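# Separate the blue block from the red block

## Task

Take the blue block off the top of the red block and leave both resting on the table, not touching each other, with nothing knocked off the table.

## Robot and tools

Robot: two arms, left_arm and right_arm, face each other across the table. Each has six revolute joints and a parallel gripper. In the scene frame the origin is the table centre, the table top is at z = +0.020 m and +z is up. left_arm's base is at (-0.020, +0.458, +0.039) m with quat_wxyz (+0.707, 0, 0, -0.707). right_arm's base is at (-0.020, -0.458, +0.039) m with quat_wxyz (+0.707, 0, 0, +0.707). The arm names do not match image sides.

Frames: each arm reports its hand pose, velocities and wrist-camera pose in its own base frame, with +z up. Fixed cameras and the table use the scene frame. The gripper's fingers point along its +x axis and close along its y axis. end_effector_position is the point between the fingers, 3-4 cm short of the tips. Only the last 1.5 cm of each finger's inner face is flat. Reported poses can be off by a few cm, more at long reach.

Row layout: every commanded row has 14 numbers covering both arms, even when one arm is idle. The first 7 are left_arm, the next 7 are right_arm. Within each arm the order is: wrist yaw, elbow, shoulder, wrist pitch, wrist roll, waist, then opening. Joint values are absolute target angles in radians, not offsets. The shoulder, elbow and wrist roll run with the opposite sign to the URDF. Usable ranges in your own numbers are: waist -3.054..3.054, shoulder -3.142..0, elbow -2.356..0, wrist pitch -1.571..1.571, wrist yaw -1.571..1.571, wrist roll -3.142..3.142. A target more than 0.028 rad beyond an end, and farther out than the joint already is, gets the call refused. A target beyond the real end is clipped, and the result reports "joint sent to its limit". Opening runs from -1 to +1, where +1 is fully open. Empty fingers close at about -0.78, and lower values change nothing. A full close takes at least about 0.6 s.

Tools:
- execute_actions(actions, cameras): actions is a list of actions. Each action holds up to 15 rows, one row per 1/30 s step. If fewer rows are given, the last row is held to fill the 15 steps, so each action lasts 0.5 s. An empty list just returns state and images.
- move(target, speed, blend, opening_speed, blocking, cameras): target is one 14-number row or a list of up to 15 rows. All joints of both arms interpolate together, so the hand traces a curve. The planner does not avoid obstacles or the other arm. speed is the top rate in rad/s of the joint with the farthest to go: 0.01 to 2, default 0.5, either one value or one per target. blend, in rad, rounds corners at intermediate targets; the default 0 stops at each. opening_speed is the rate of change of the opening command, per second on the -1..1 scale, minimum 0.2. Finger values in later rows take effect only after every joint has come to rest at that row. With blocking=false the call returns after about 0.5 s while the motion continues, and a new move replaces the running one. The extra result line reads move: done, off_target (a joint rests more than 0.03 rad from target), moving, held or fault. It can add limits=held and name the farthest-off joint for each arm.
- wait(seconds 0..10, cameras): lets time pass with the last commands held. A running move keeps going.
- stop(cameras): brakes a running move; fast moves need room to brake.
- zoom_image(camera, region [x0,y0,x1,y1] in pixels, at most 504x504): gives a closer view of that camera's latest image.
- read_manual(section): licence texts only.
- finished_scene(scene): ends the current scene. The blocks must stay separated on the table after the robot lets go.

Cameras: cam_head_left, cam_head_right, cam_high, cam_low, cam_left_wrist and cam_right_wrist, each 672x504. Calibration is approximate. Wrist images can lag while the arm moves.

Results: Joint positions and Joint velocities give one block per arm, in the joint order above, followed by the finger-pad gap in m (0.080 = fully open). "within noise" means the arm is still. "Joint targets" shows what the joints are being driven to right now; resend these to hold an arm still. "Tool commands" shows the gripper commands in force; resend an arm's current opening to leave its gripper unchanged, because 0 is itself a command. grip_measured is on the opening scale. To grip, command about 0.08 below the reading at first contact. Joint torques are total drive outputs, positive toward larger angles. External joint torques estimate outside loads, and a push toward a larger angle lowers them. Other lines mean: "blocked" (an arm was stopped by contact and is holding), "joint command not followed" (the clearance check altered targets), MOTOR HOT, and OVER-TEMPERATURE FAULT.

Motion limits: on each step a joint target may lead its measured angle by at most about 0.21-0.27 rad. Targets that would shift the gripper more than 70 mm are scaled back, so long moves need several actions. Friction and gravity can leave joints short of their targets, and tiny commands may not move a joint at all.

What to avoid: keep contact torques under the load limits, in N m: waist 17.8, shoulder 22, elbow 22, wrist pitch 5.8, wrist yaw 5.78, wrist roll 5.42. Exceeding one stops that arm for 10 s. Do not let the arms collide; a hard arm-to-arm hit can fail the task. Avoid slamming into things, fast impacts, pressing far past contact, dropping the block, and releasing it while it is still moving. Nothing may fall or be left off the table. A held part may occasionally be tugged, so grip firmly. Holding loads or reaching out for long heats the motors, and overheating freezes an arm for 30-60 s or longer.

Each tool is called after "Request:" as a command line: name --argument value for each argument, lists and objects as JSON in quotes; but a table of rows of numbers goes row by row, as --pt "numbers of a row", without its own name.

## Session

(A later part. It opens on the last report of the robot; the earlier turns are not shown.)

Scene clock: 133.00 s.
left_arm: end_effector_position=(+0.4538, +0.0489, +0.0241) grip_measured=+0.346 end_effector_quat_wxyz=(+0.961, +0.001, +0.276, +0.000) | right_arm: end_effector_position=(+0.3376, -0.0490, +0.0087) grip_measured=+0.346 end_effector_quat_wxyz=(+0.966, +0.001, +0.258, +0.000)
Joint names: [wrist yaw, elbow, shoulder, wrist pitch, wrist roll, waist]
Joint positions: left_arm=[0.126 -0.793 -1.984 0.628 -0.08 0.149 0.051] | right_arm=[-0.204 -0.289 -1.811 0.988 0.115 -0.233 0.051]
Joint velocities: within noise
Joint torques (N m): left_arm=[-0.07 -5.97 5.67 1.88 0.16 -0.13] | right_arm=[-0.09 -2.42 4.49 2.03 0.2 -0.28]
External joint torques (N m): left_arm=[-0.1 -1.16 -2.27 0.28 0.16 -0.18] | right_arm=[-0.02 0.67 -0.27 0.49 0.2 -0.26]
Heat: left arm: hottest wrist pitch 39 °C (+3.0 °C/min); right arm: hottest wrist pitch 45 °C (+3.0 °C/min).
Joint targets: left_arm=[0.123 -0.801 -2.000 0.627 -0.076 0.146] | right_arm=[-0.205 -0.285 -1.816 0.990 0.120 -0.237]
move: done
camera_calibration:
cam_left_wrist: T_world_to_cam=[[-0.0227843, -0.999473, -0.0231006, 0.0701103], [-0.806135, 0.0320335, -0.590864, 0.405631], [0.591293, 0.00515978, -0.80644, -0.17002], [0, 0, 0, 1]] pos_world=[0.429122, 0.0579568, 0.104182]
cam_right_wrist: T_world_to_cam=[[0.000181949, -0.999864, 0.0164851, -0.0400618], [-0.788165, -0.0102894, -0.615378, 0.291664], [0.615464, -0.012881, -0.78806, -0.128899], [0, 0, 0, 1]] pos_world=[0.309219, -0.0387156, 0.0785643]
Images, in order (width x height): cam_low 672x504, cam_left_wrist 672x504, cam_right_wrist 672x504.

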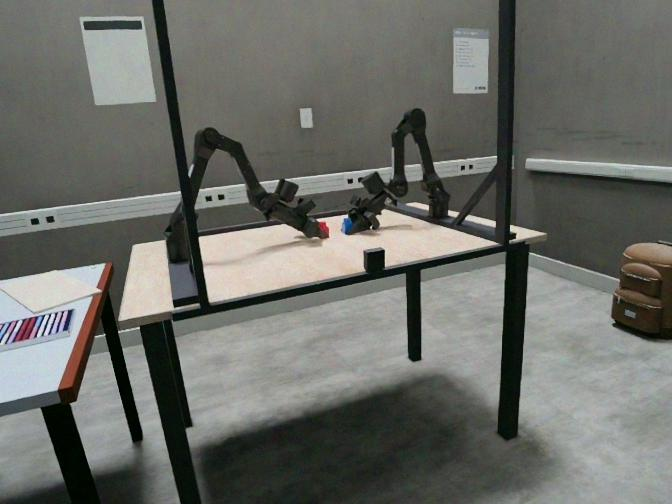

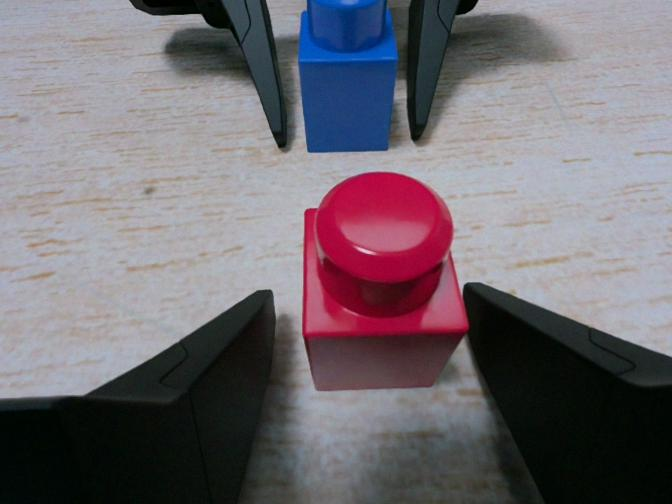

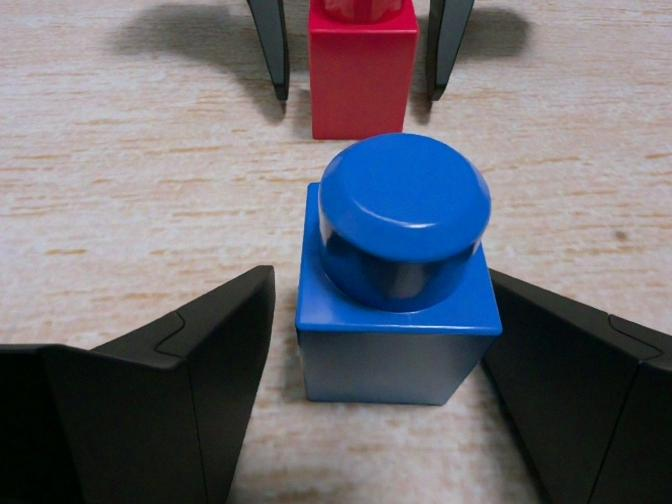

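Request:
move --pt "0.123 -0.801 -2.000 0.627 -0.076 0.146 1.0 -0.205 -0.285 -1.816 0.990 0.120 -0.237 1.0" --pt "0.135 -0.663 -1.765 0.542 -0.083 0.162 1.0 -0.270 -0.134 -1.380 0.701 0.160 -0.312 1.0" --speed 0.3 --opening_speed 1.0

Scene clock: 138.23 s.
left_arm: end_effector_position=(+0.4199, +0.0472, +0.0550) grip_measured=+0.986 end_effector_quat_wxyz=(+0.962, -0.001, +0.274, +0.003) | right_arm: end_effector_position=(+0.2863, -0.0496, +0.0384) grip_measured=+1.000 end_effector_quat_wxyz=(+0.965, +0.002, +0.261, +0.000)
Joint names: [wrist yaw, elbow, shoulder, wrist pitch, wrist roll, waist]
Joint positions: left_arm=[0.129 -0.675 -1.778 0.543 -0.08 0.158 0.079] | right_arm=[-0.267 -0.138 -1.388 0.702 0.155 -0.309 0.08]
Joint velocities: within noise
Joint torques (N m): left_arm=[0.23 -4.16 7.82 1.88 -0.08 0.45] | right_arm=[-0.16 -3.84 4.22 1.82 0.21 -0.39]
External joint torques (N m): left_arm=[0.19 1.06 1.01 0.26 -0.08 0.44] | right_arm=[-0.08 0.46 1.25 0.3 0.21 -0.37]
Heat: left arm: hottest wrist pitch 40 °C (+3.0 °C/min); right arm: hottest wrist pitch 46 °C (+3.0 °C/min).
Joint targets: left_arm=[0.135 -0.663 -1.765 0.542 -0.083 0.162] | right_arm=[-0.270 -0.134 -1.380 0.701 0.160 -0.312]
move: done
camera_calibration:
cam_left_wrist: T_world_to_cam=[[-0.0164551, -0.999625, -0.021891, 0.0656582], [-0.804141, 0.0262423, -0.593858, 0.396292], [0.59421, 0.00783146, -0.804272, -0.126546], [0, 0, 0, 1]] pos_world=[0.39495, 0.056225, 0.135002]
cam_right_wrist: T_world_to_cam=[[-0.000733073, -0.999881, 0.0154114, -0.0408301], [-0.79157, -0.00883734, -0.611015, 0.270325], [0.611078, -0.0126471, -0.791469, -0.0724789], [0, 0, 0, 1]] pos_world=[0.258241, -0.0393529, 0.108437]

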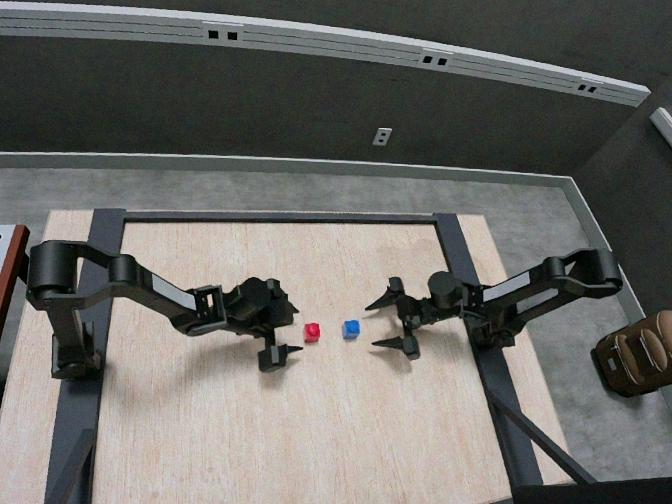

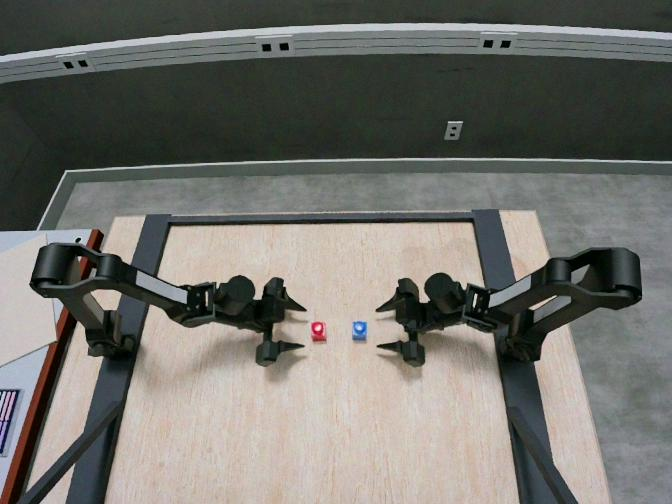

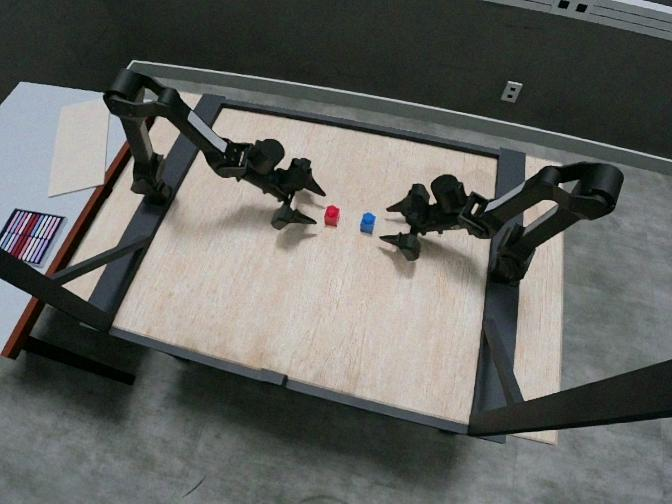

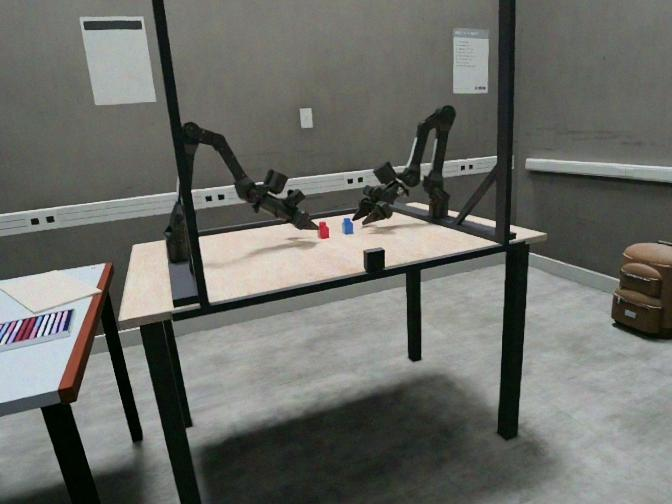

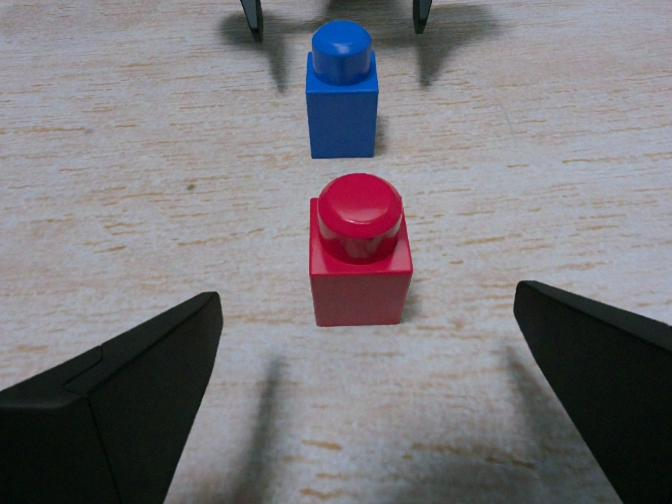

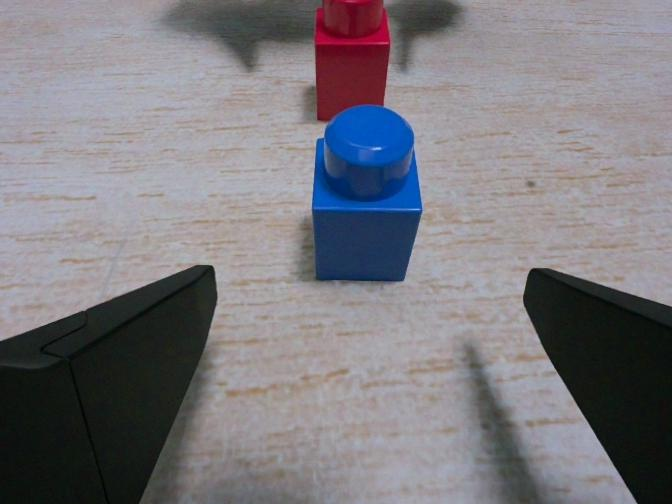

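Request:
finished_scene --scene 1

The scene is finished: the task was done.


## Next scene

The same job, from a new start.

Request:
execute_actions --actions '[]'

Scene clock: 0.00 s.
left_arm: end_effector_position=(+0.2973, -0.2831, +0.2970) grip_measured=+0.989 end_effector_quat_wxyz=(+0.955, +0.053, +0.289, -0.025) | right_arm: end_effector_position=(+0.3371, -0.1170, +0.2446) grip_measured=+1.000 end_effector_quat_wxyz=(+0.875, +0.298, +0.379, +0.039)
Joint names: [wrist yaw, elbow, shoulder, wrist pitch, wrist roll, waist]
Joint positions: left_arm=[-0.774 -1.685 -1.658 -0.916 0.607 -1.02 0.08] | right_arm=[-0.705 -1.359 -1.473 -0.885 -0.012 -0.611 0.08]
Joint velocities: within noise
Joint torques (N m): no reading
External joint torques (N m): no reading
Heat: left arm: hottest wrist yaw 36 °C (+0.0 °C/min); right arm: hottest wrist pitch 38 °C (+0.0 °C/min).
Joint targets: left_arm=[-0.775 -1.684 -1.659 -0.916 0.607 -1.020] | right_arm=[-0.706 -1.363 -1.470 -0.884 -0.012 -0.611]
Tool commands: left_gripper/opening=+0.988879 right_gripper/opening=+1.0
camera_calibration:
cam_left_wrist: T_world_to_cam=[[-0.102088, -0.988895, -0.108001, -0.207156], [-0.816098, 0.145337, -0.55934, 0.477011], [0.568825, 0.0310382, -0.821873, 0.162828], [0, 0, 0, 1]] pos_world=[0.27552, -0.279237, 0.378262]
cam_right_wrist: T_world_to_cam=[[-0.152914, -0.830397, -0.535778, 0.0946103], [-0.905573, 0.334809, -0.260461, 0.428805], [0.39567, 0.445358, -0.803182, 0.187823], [0, 0, 0, 1]] pos_world=[0.328465, -0.148652, 0.313233]

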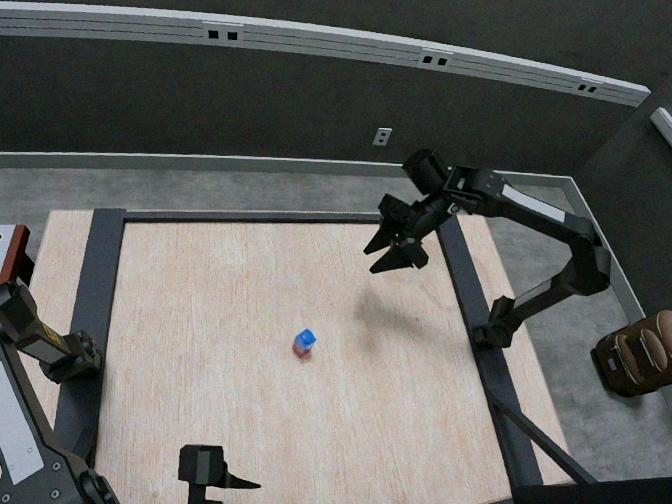

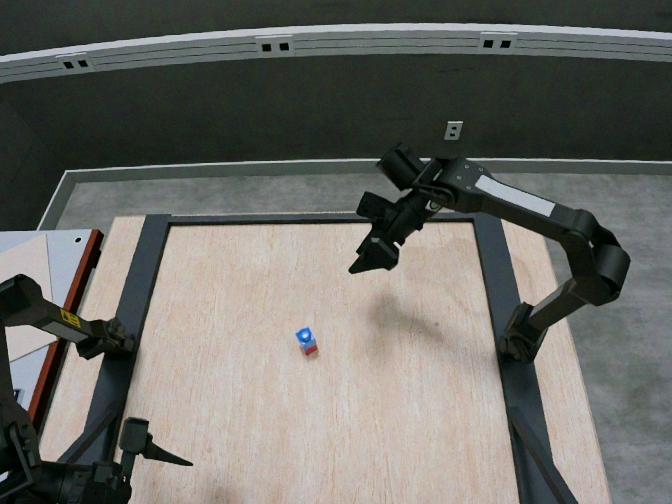

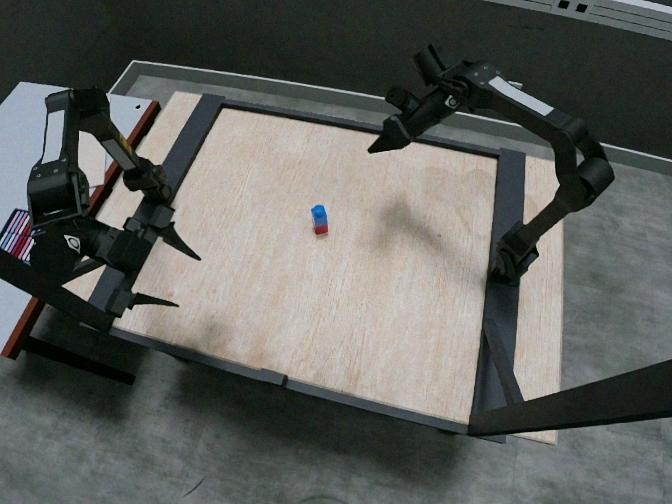

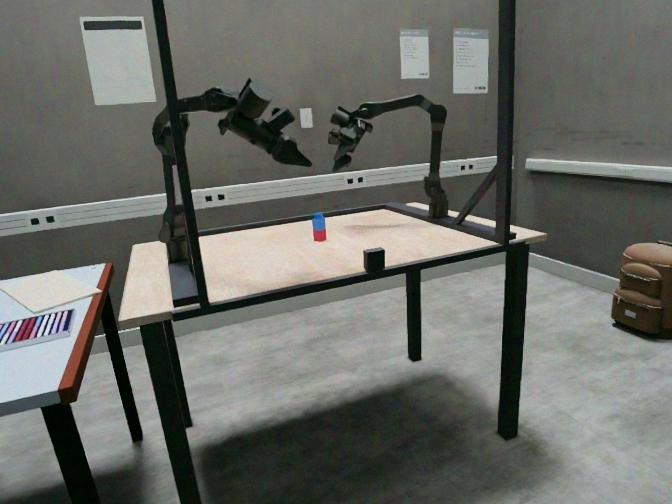

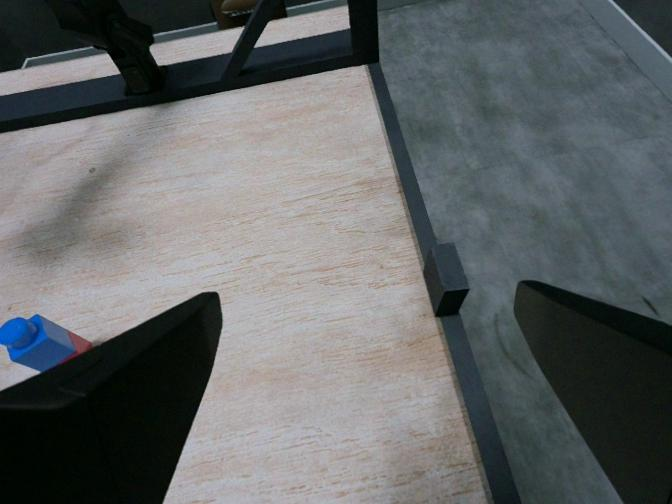

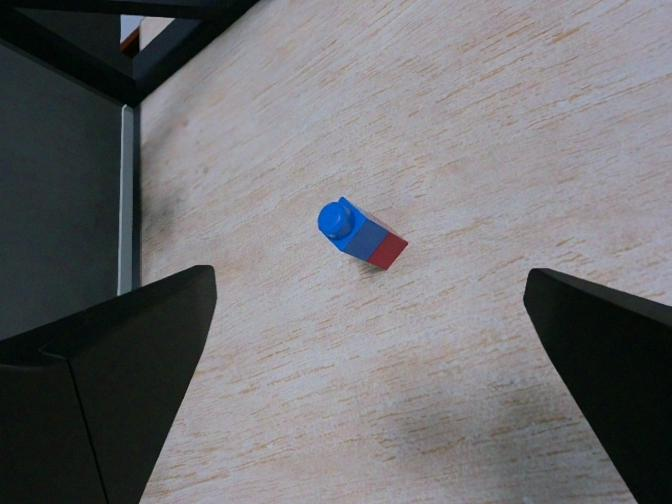

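Request:
zoom_image --camera "cam_right_wrist" --region '[300, 180, 430, 280]'

Request:
zoom_image --camera "cam_head_right" --region '[266, 310, 346, 370]'

Request:
zoom_image --camera "cam_high" --region '[280, 190, 360, 250]'

Scaled by 3.877.

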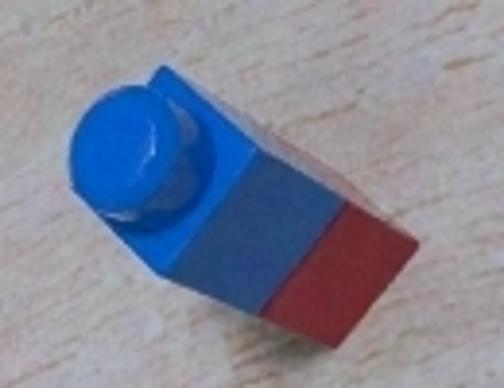

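Scaled by 6.300.

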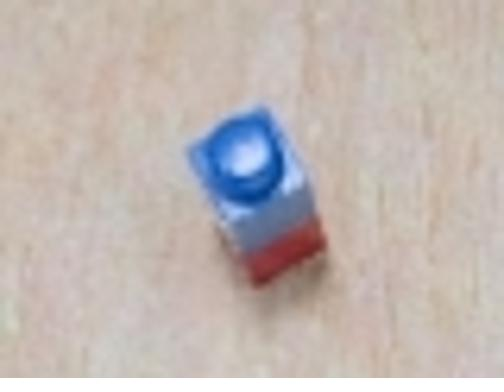

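Scaled by 6.300.

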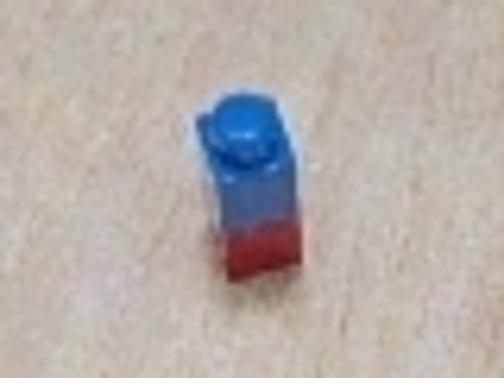

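Request:
move --target '[-0.779, -0.717, -1.633, 0.075, 0.665, -0.392, 1.0, -0.859, -0.937, -1.735, -0.073, 0.732, -0.479, 1.0]' --speed 0.8 --cameras '["cam_right_wrist", "cam_left_wrist"]'

Request:
zoom_image --camera "cam_right_wrist" --region '[250, 80, 450, 330]'

Request:
zoom_image --camera "cam_left_wrist" --region '[250, 0, 450, 250]'

Scene clock: 16.77 s.
left_arm: end_effector_position=(+0.3662, -0.0380, +0.0780) grip_measured=+0.989 end_effector_quat_wxyz=(+0.921, -0.077, +0.267, +0.274) | right_arm: end_effector_position=(+0.3940, -0.0779, +0.1057) grip_measured=+1.000 end_effector_quat_wxyz=(+0.926, -0.074, +0.248, +0.274)
Joint names: [wrist yaw, elbow, shoulder, wrist pitch, wrist roll, waist]
Joint positions: left_arm=[-0.774 -0.728 -1.645 0.073 0.66 -0.393 0.08] | right_arm=[-0.854 -0.942 -1.731 -0.077 0.727 -0.482 0.08]
Joint velocities: within noise
Joint torques (N m): left_arm=[-0.58 -4.25 6.99 1.67 0.2 0.26] | right_arm=[-0.58 -5 6.65 1.7 0.21 0.21]
External joint torques (N m): left_arm=[-0.23 1.35 0.82 0.41 0.21 0.3] | right_arm=[-0.21 0.47 0.04 0.58 0.21 0.2]
Heat: left arm: hottest wrist yaw 36 °C (+0.0 °C/min); right arm: hottest wrist pitch 39 °C (+3.6 °C/min).
Joint targets: left_arm=[-0.779 -0.717 -1.633 0.075 0.665 -0.392] | right_arm=[-0.859 -0.937 -1.735 -0.073 0.732 -0.479]
move: done
camera_calibration:
cam_left_wrist: T_world_to_cam=[[0.526588, -0.849691, -0.0270329, -0.212709], [-0.696558, -0.413019, -0.586705, 0.312273], [0.487352, 0.327782, -0.80935, -0.0237928], [0, 0, 0, 1]] pos_world=[0.341122, -0.0439632, 0.158205]
cam_right_wrist: T_world_to_cam=[[0.544875, -0.838245, 0.0213786, -0.273109], [-0.654737, -0.441243, -0.613698, 0.309101], [0.523862, 0.320391, -0.789252, -0.0253277], [0, 0, 0, 1]] pos_world=[0.364458, -0.0844289, 0.175543]
Images, in order (width x height): cam_left_wrist 672x504, cam_right_wrist 672x504.

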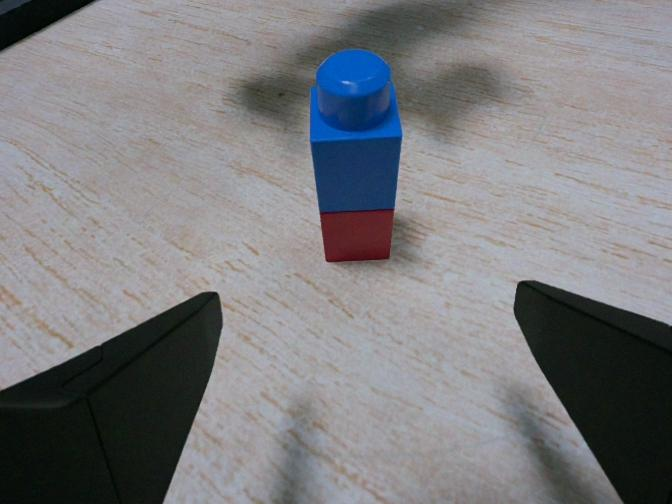

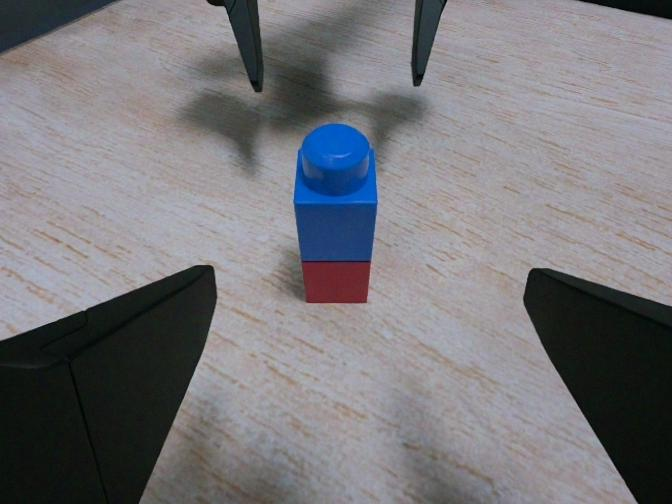

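Scaled by 2.016.

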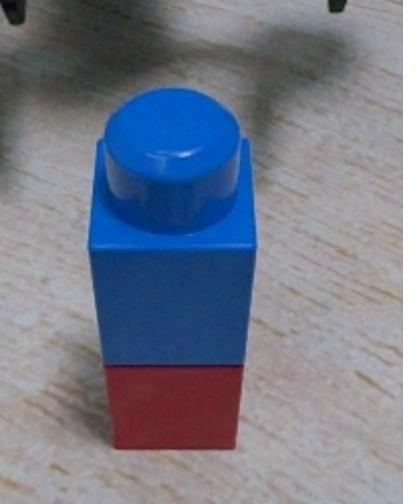

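Scaled by 2.016.

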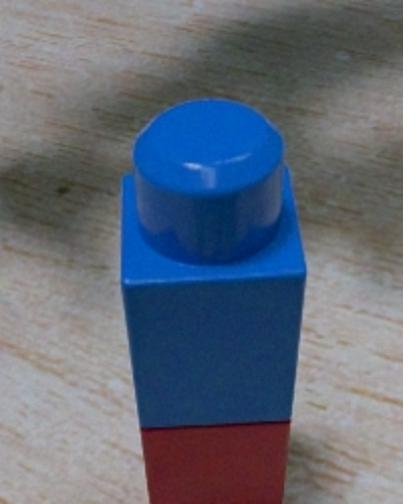

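Request:
move --target '[-0.637, -0.860, -1.988, 0.403, 0.482, -0.196, 1.0, -0.722, -0.998, -1.962, 0.241, 0.534, -0.292, 1.0]' --speed 0.35 --cameras '["cam_right_wrist", "cam_left_wrist"]'

Scene clock: 28.73 s.
left_arm: end_effector_position=(+0.4347, +0.0047, +0.0284) grip_measured=+0.989 end_effector_quat_wxyz=(+0.921, -0.082, +0.262, +0.278) | right_arm: end_effector_position=(+0.4517, -0.0325, +0.0598) grip_measured=+1.000 end_effector_quat_wxyz=(+0.926, -0.075, +0.248, +0.275)
Joint names: [wrist yaw, elbow, shoulder, wrist pitch, wrist roll, waist]
Joint positions: left_arm=[-0.642 -0.851 -1.971 0.401 0.488 -0.198 0.08] | right_arm=[-0.723 -0.987 -1.956 0.237 0.539 -0.294 0.08]
Joint velocities: within noise
Joint torques (N m): left_arm=[-0.14 -5.76 5.64 1.82 -0.17 0.14] | right_arm=[-0.24 -6.27 7.58 1.91 -0.16 0.14]
External joint torques (N m): left_arm=[0.13 -0.8 -2.36 0.42 -0.17 0.15] | right_arm=[0.03 -1.14 -0.24 0.63 -0.15 0.25]
Heat: left arm: hottest shoulder 37 °C (+8.4 °C/min); right arm: hottest wrist pitch 39 °C (+2.1 °C/min).
Joint targets: left_arm=[-0.637 -0.860 -1.988 0.403 0.482 -0.196] | right_arm=[-0.722 -0.998 -1.962 0.241 0.534 -0.292]
move: done
camera_calibration:
cam_left_wrist: T_world_to_cam=[[0.535124, -0.844596, -0.0173226, -0.217872], [-0.685392, -0.422085, -0.593365, 0.343942], [0.493842, 0.329396, -0.804747, -0.114304], [0, 0, 0, 1]] pos_world=[0.408772, -0.00119012, 0.108323]
cam_right_wrist: T_world_to_cam=[[0.54654, -0.83714, 0.0221594, -0.266293], [-0.653762, -0.443056, -0.61343, 0.338258], [0.523344, 0.320777, -0.789438, -0.106068], [0, 0, 0, 1]] pos_world=[0.42219, -0.0390332, 0.129664]
Images, in order (width x height): cam_left_wrist 672x504, cam_right_wrist 672x504.

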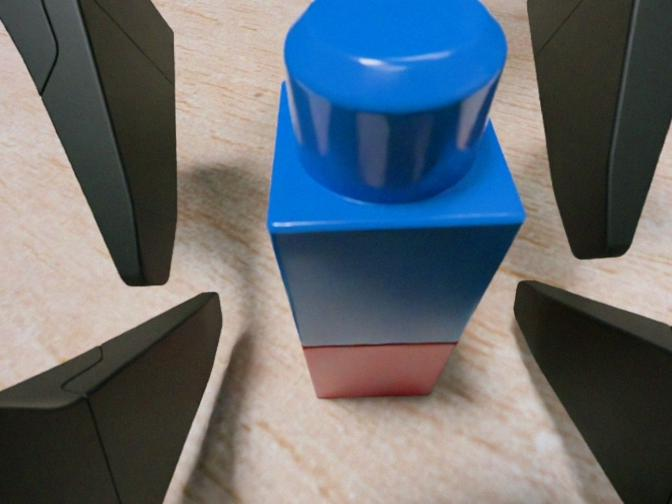

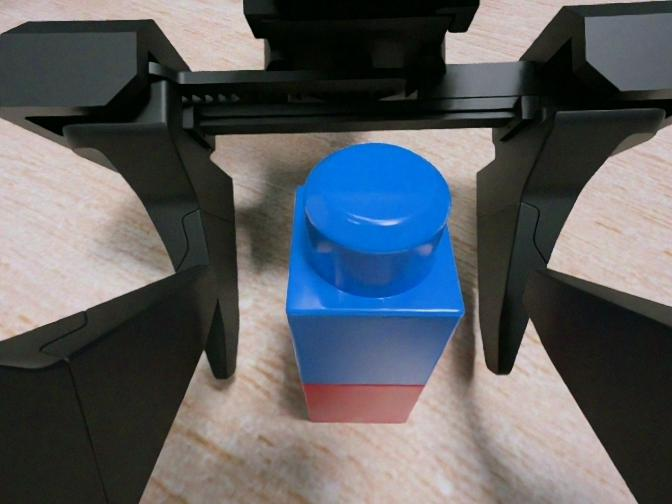

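Request:
move --pt "-0.637 -0.860 -1.988 0.403 0.482 -0.196 1.0 -0.722 -0.998 -1.962 0.241 0.534 -0.282 1.0" --pt "-0.637 -0.860 -1.990 0.403 0.482 -0.196 -0.2 -0.722 -0.998 -1.962 0.241 0.534 -0.282 -0.2" --pt "-0.637 -0.860 -2.012 0.403 0.482 -0.196 -0.22 -0.722 -1.040 -1.866 0.115 0.534 -0.282 -0.22" --speed '[0.3, 0.3, 0.12]' --opening_speed 1.0 --cameras '["cam_right_wrist", "cam_left_wrist"]'

Scene clock: 40.07 s.
left_arm: end_effector_position=(+0.4385, +0.0037, +0.0267) grip_measured=-0.129 end_effector_quat_wxyz=(+0.921, -0.083, +0.260, +0.277) | right_arm: end_effector_position=(+0.4521, -0.0292, +0.0913) grip_measured=-0.103 end_effector_quat_wxyz=(+0.925, -0.078, +0.248, +0.277)
Joint names: [wrist yaw, elbow, shoulder, wrist pitch, wrist roll, waist]
Joint positions: left_arm=[-0.64 -0.864 -1.987 0.409 0.488 -0.198 0.029] | right_arm=[-0.718 -1.032 -1.877 0.115 0.539 -0.285 0.03]
Joint velocities: within noise
Joint torques (N m): left_arm=[-0.18 -4.64 4.73 1.23 -0.15 0.2] | right_arm=[-0.43 -6.58 9.5 1.59 -0.11 0.21]
External joint torques (N m): left_arm=[0.09 0.37 -3.43 -0.2 -0.15 0.21] | right_arm=[-0.15 -1.1 1.85 0.32 -0.11 0.22]
Heat: left arm: hottest shoulder 37 °C (+6.0 °C/min); right arm: hottest wrist pitch 40 °C (+3.0 °C/min).
Joint targets: left_arm=[-0.637 -0.860 -2.012 0.403 0.482 -0.196] | right_arm=[-0.722 -1.040 -1.866 0.115 0.534 -0.282]
move: done
camera_calibration:
cam_left_wrist: T_world_to_cam=[[0.53404, -0.845343, -0.0140253, -0.220296], [-0.683741, -0.422073, -0.595275, 0.344405], [0.497292, 0.327491, -0.803399, -0.118765], [0, 0, 0, 1]] pos_world=[0.412191, -0.00196697, 0.106511]
cam_right_wrist: T_world_to_cam=[[0.550527, -0.834415, 0.025913, -0.266482], [-0.651127, -0.44861, -0.612195, 0.357785], [0.522449, 0.320157, -0.790282, -0.0820249], [0, 0, 0, 1]] pos_world=[0.422523, -0.0355896, 0.161117]
Images, in order (width x height): cam_left_wrist 672x504, cam_right_wrist 672x504.

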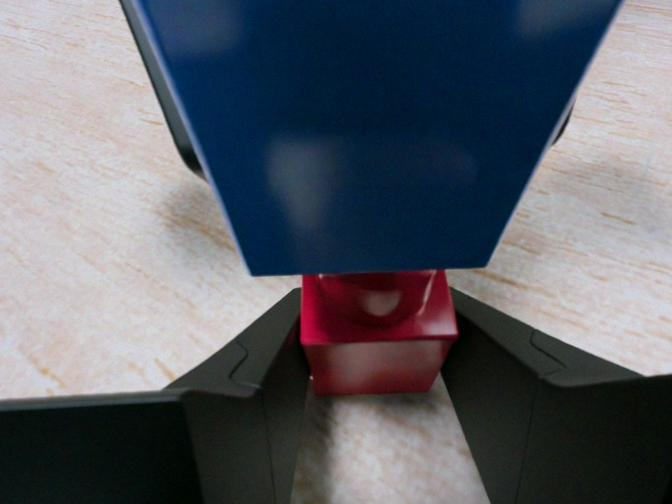

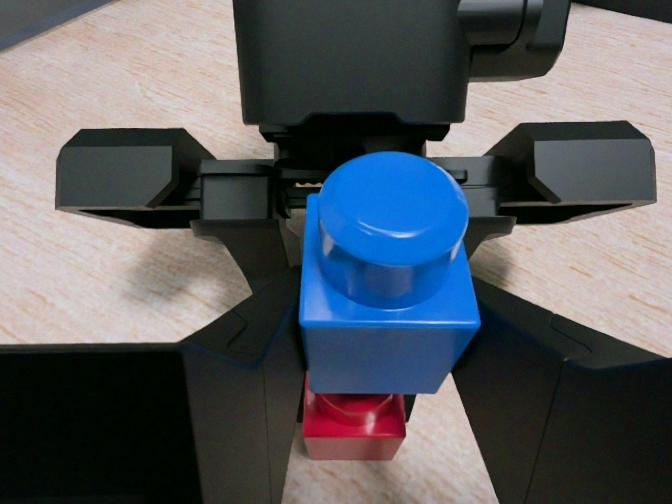

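Request:
move --pt "-0.637 -0.860 -1.988 0.403 0.482 -0.196 -0.22 -0.722 -1.040 -1.866 0.115 0.534 -0.502 -0.22" --pt "-0.637 -0.860 -1.988 0.403 0.482 -0.196 0.9 -0.722 -0.951 -2.064 0.377 0.534 -0.502 -0.22" --pt "-0.779 -0.717 -1.633 0.075 0.665 -0.392 0.9 -0.722 -0.947 -2.077 0.395 0.534 -0.502 -0.22" --speed '[0.35, 0.3, 0.35]' --opening_speed 1.0 --cameras '["cam_right_wrist", "cam_left_wrist"]'

Scene clock: 47.43 s.
left_arm: end_effector_position=(+0.3667, -0.0367, +0.0781) grip_measured=+0.897 end_effector_quat_wxyz=(+0.920, -0.078, +0.266, +0.275) | right_arm: end_effector_position=(+0.4357, -0.1265, +0.0211) grip_measured=-0.103 end_effector_quat_wxyz=(+0.950, -0.051, +0.254, +0.175)
Joint names: [wrist yaw, elbow, shoulder, wrist pitch, wrist roll, waist]
Joint positions: left_arm=[-0.772 -0.728 -1.645 0.077 0.659 -0.389 0.075] | right_arm=[-0.719 -0.952 -2.07 0.391 0.538 -0.503 0.03]
Joint velocities: within noise
Joint torques (N m): left_arm=[-0.67 -4.4 7.14 1.42 0.22 -0.24] | right_arm=[-0.36 -3.94 7.66 1.94 -0.14 0.1]
External joint torques (N m): left_arm=[-0.32 1.09 1.05 0.19 0.22 -0.24] | right_arm=[-0.08 0.67 -0.4 0.64 -0.13 0.05]
Heat: left arm: hottest shoulder 38 °C (+6.3 °C/min); right arm: hottest wrist pitch 40 °C (+2.5 °C/min).
Joint targets: left_arm=[-0.779 -0.717 -1.633 0.075 0.665 -0.392] | right_arm=[-0.722 -0.947 -2.077 0.395 0.534 -0.502]
move: done
camera_calibration:
cam_left_wrist: T_world_to_cam=[[0.529276, -0.848109, -0.0240482, -0.213034], [-0.694037, -0.416474, -0.58725, 0.312251], [0.488037, 0.327508, -0.809048, -0.0246572], [0, 0, 0, 1]] pos_world=[0.341501, -0.0425565, 0.158297]
cam_right_wrist: T_world_to_cam=[[0.357749, -0.933424, 0.0271288, -0.265339], [-0.730902, -0.297975, -0.613998, 0.314431], [0.581204, 0.199828, -0.788842, -0.138658], [0, 0, 0, 1]] pos_world=[0.405332, -0.126273, 0.0908786]
Images, in order (width x height): cam_left_wrist 672x504, cam_right_wrist 672x504.

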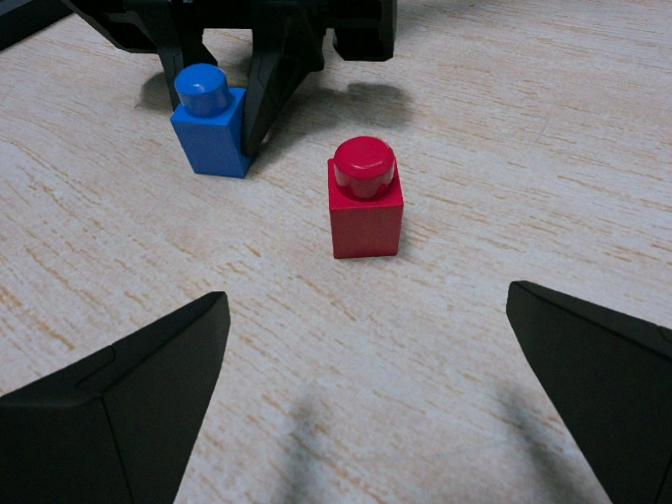

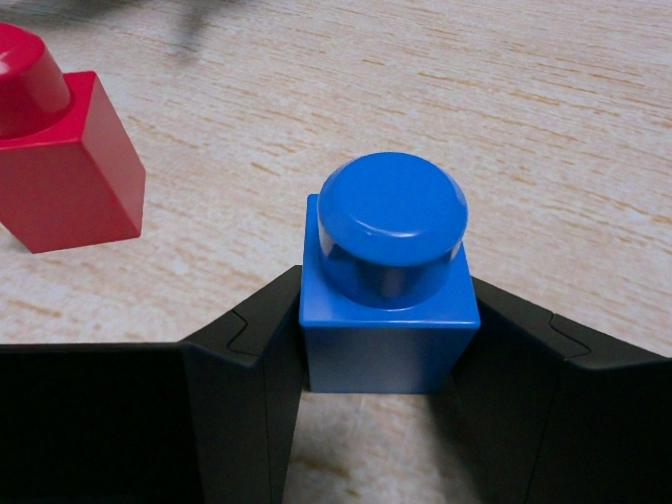

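Request:
move --pt "-0.779 -0.717 -1.633 0.075 0.665 -0.392 0.9 -0.722 -0.945 -2.085 0.407 0.534 -0.502 -0.22" --pt "-0.779 -0.717 -1.633 0.075 0.665 -0.392 0.9 -0.722 -0.945 -2.083 0.405 0.534 -0.502 0.7" --pt "-0.779 -0.717 -1.633 0.075 0.665 -0.392 0.9 -0.829 -0.854 -1.860 0.172 0.683 -0.647 0.7" --speed '[0.06, 0.3, 0.35]' --opening_speed 0.8 --cameras '["cam_right_wrist", "cam_left_wrist"]'

Scene clock: 53.13 s.
left_arm: end_effector_position=(+0.3667, -0.0367, +0.0781) grip_measured=+0.897 end_effector_quat_wxyz=(+0.920, -0.079, +0.266, +0.275) | right_arm: end_effector_position=(+0.3800, -0.1476, +0.0528) grip_measured=+0.697 end_effector_quat_wxyz=(+0.949, -0.045, +0.258, +0.178)
Joint names: [wrist yaw, elbow, shoulder, wrist pitch, wrist roll, waist]
Joint positions: left_arm=[-0.772 -0.728 -1.645 0.076 0.66 -0.389 0.075] | right_arm=[-0.825 -0.859 -1.873 0.173 0.678 -0.645 0.066]
Joint velocities: within noise
Joint torques (N m): left_arm=[-0.67 -4.3 6.91 1.44 0.21 -0.15] | right_arm=[-0.53 -4.19 8.89 1.35 0.16 -0.08]
External joint torques (N m): left_arm=[-0.32 1.26 0.77 0.19 0.21 -0.15] | right_arm=[-0.19 0.65 1.94 0.19 0.16 -0.05]
Heat: left arm: hottest shoulder 38 °C (+5.6 °C/min); right arm: hottest wrist pitch 41 °C (+3.4 °C/min).
Joint targets: left_arm=[-0.779 -0.717 -1.633 0.075 0.665 -0.392] | right_arm=[-0.829 -0.854 -1.860 0.172 0.683 -0.647]
move: done
camera_calibration:
cam_left_wrist: T_world_to_cam=[[0.529445, -0.848004, -0.0240352, -0.213054], [-0.694055, -0.416688, -0.587076, 0.312186], [0.487828, 0.327506, -0.809175, -0.0245906], [0, 0, 0, 1]] pos_world=[0.34147, -0.0425327, 0.158258]
cam_right_wrist: T_world_to_cam=[[0.360741, -0.932581, 0.0125856, -0.266259], [-0.737108, -0.293344, -0.608787, 0.289598], [0.571435, 0.210337, -0.793234, -0.0715274], [0, 0, 0, 1]] pos_world=[0.350389, -0.148311, 0.122916]
Images, in order (width x height): cam_left_wrist 672x504, cam_right_wrist 672x504.

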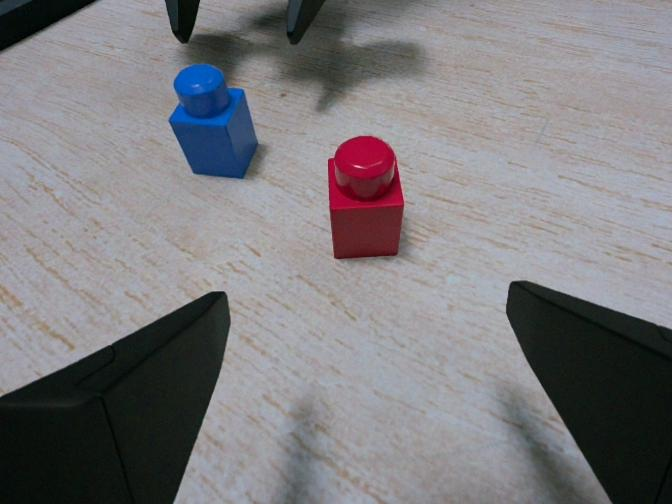

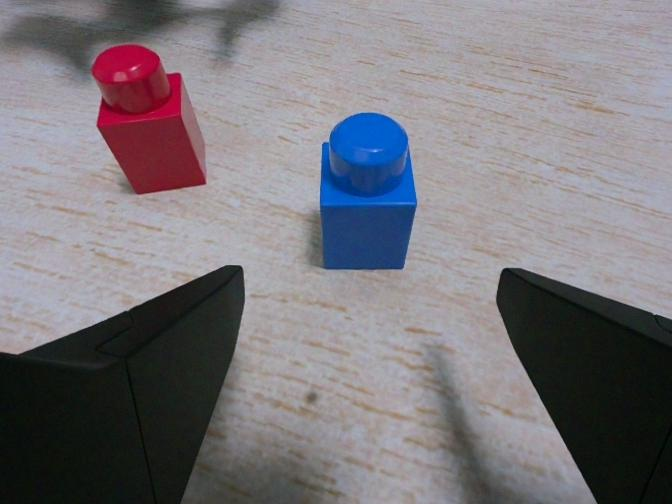

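Request:
finished_scene --scene 2

The scene is finished: the task was done.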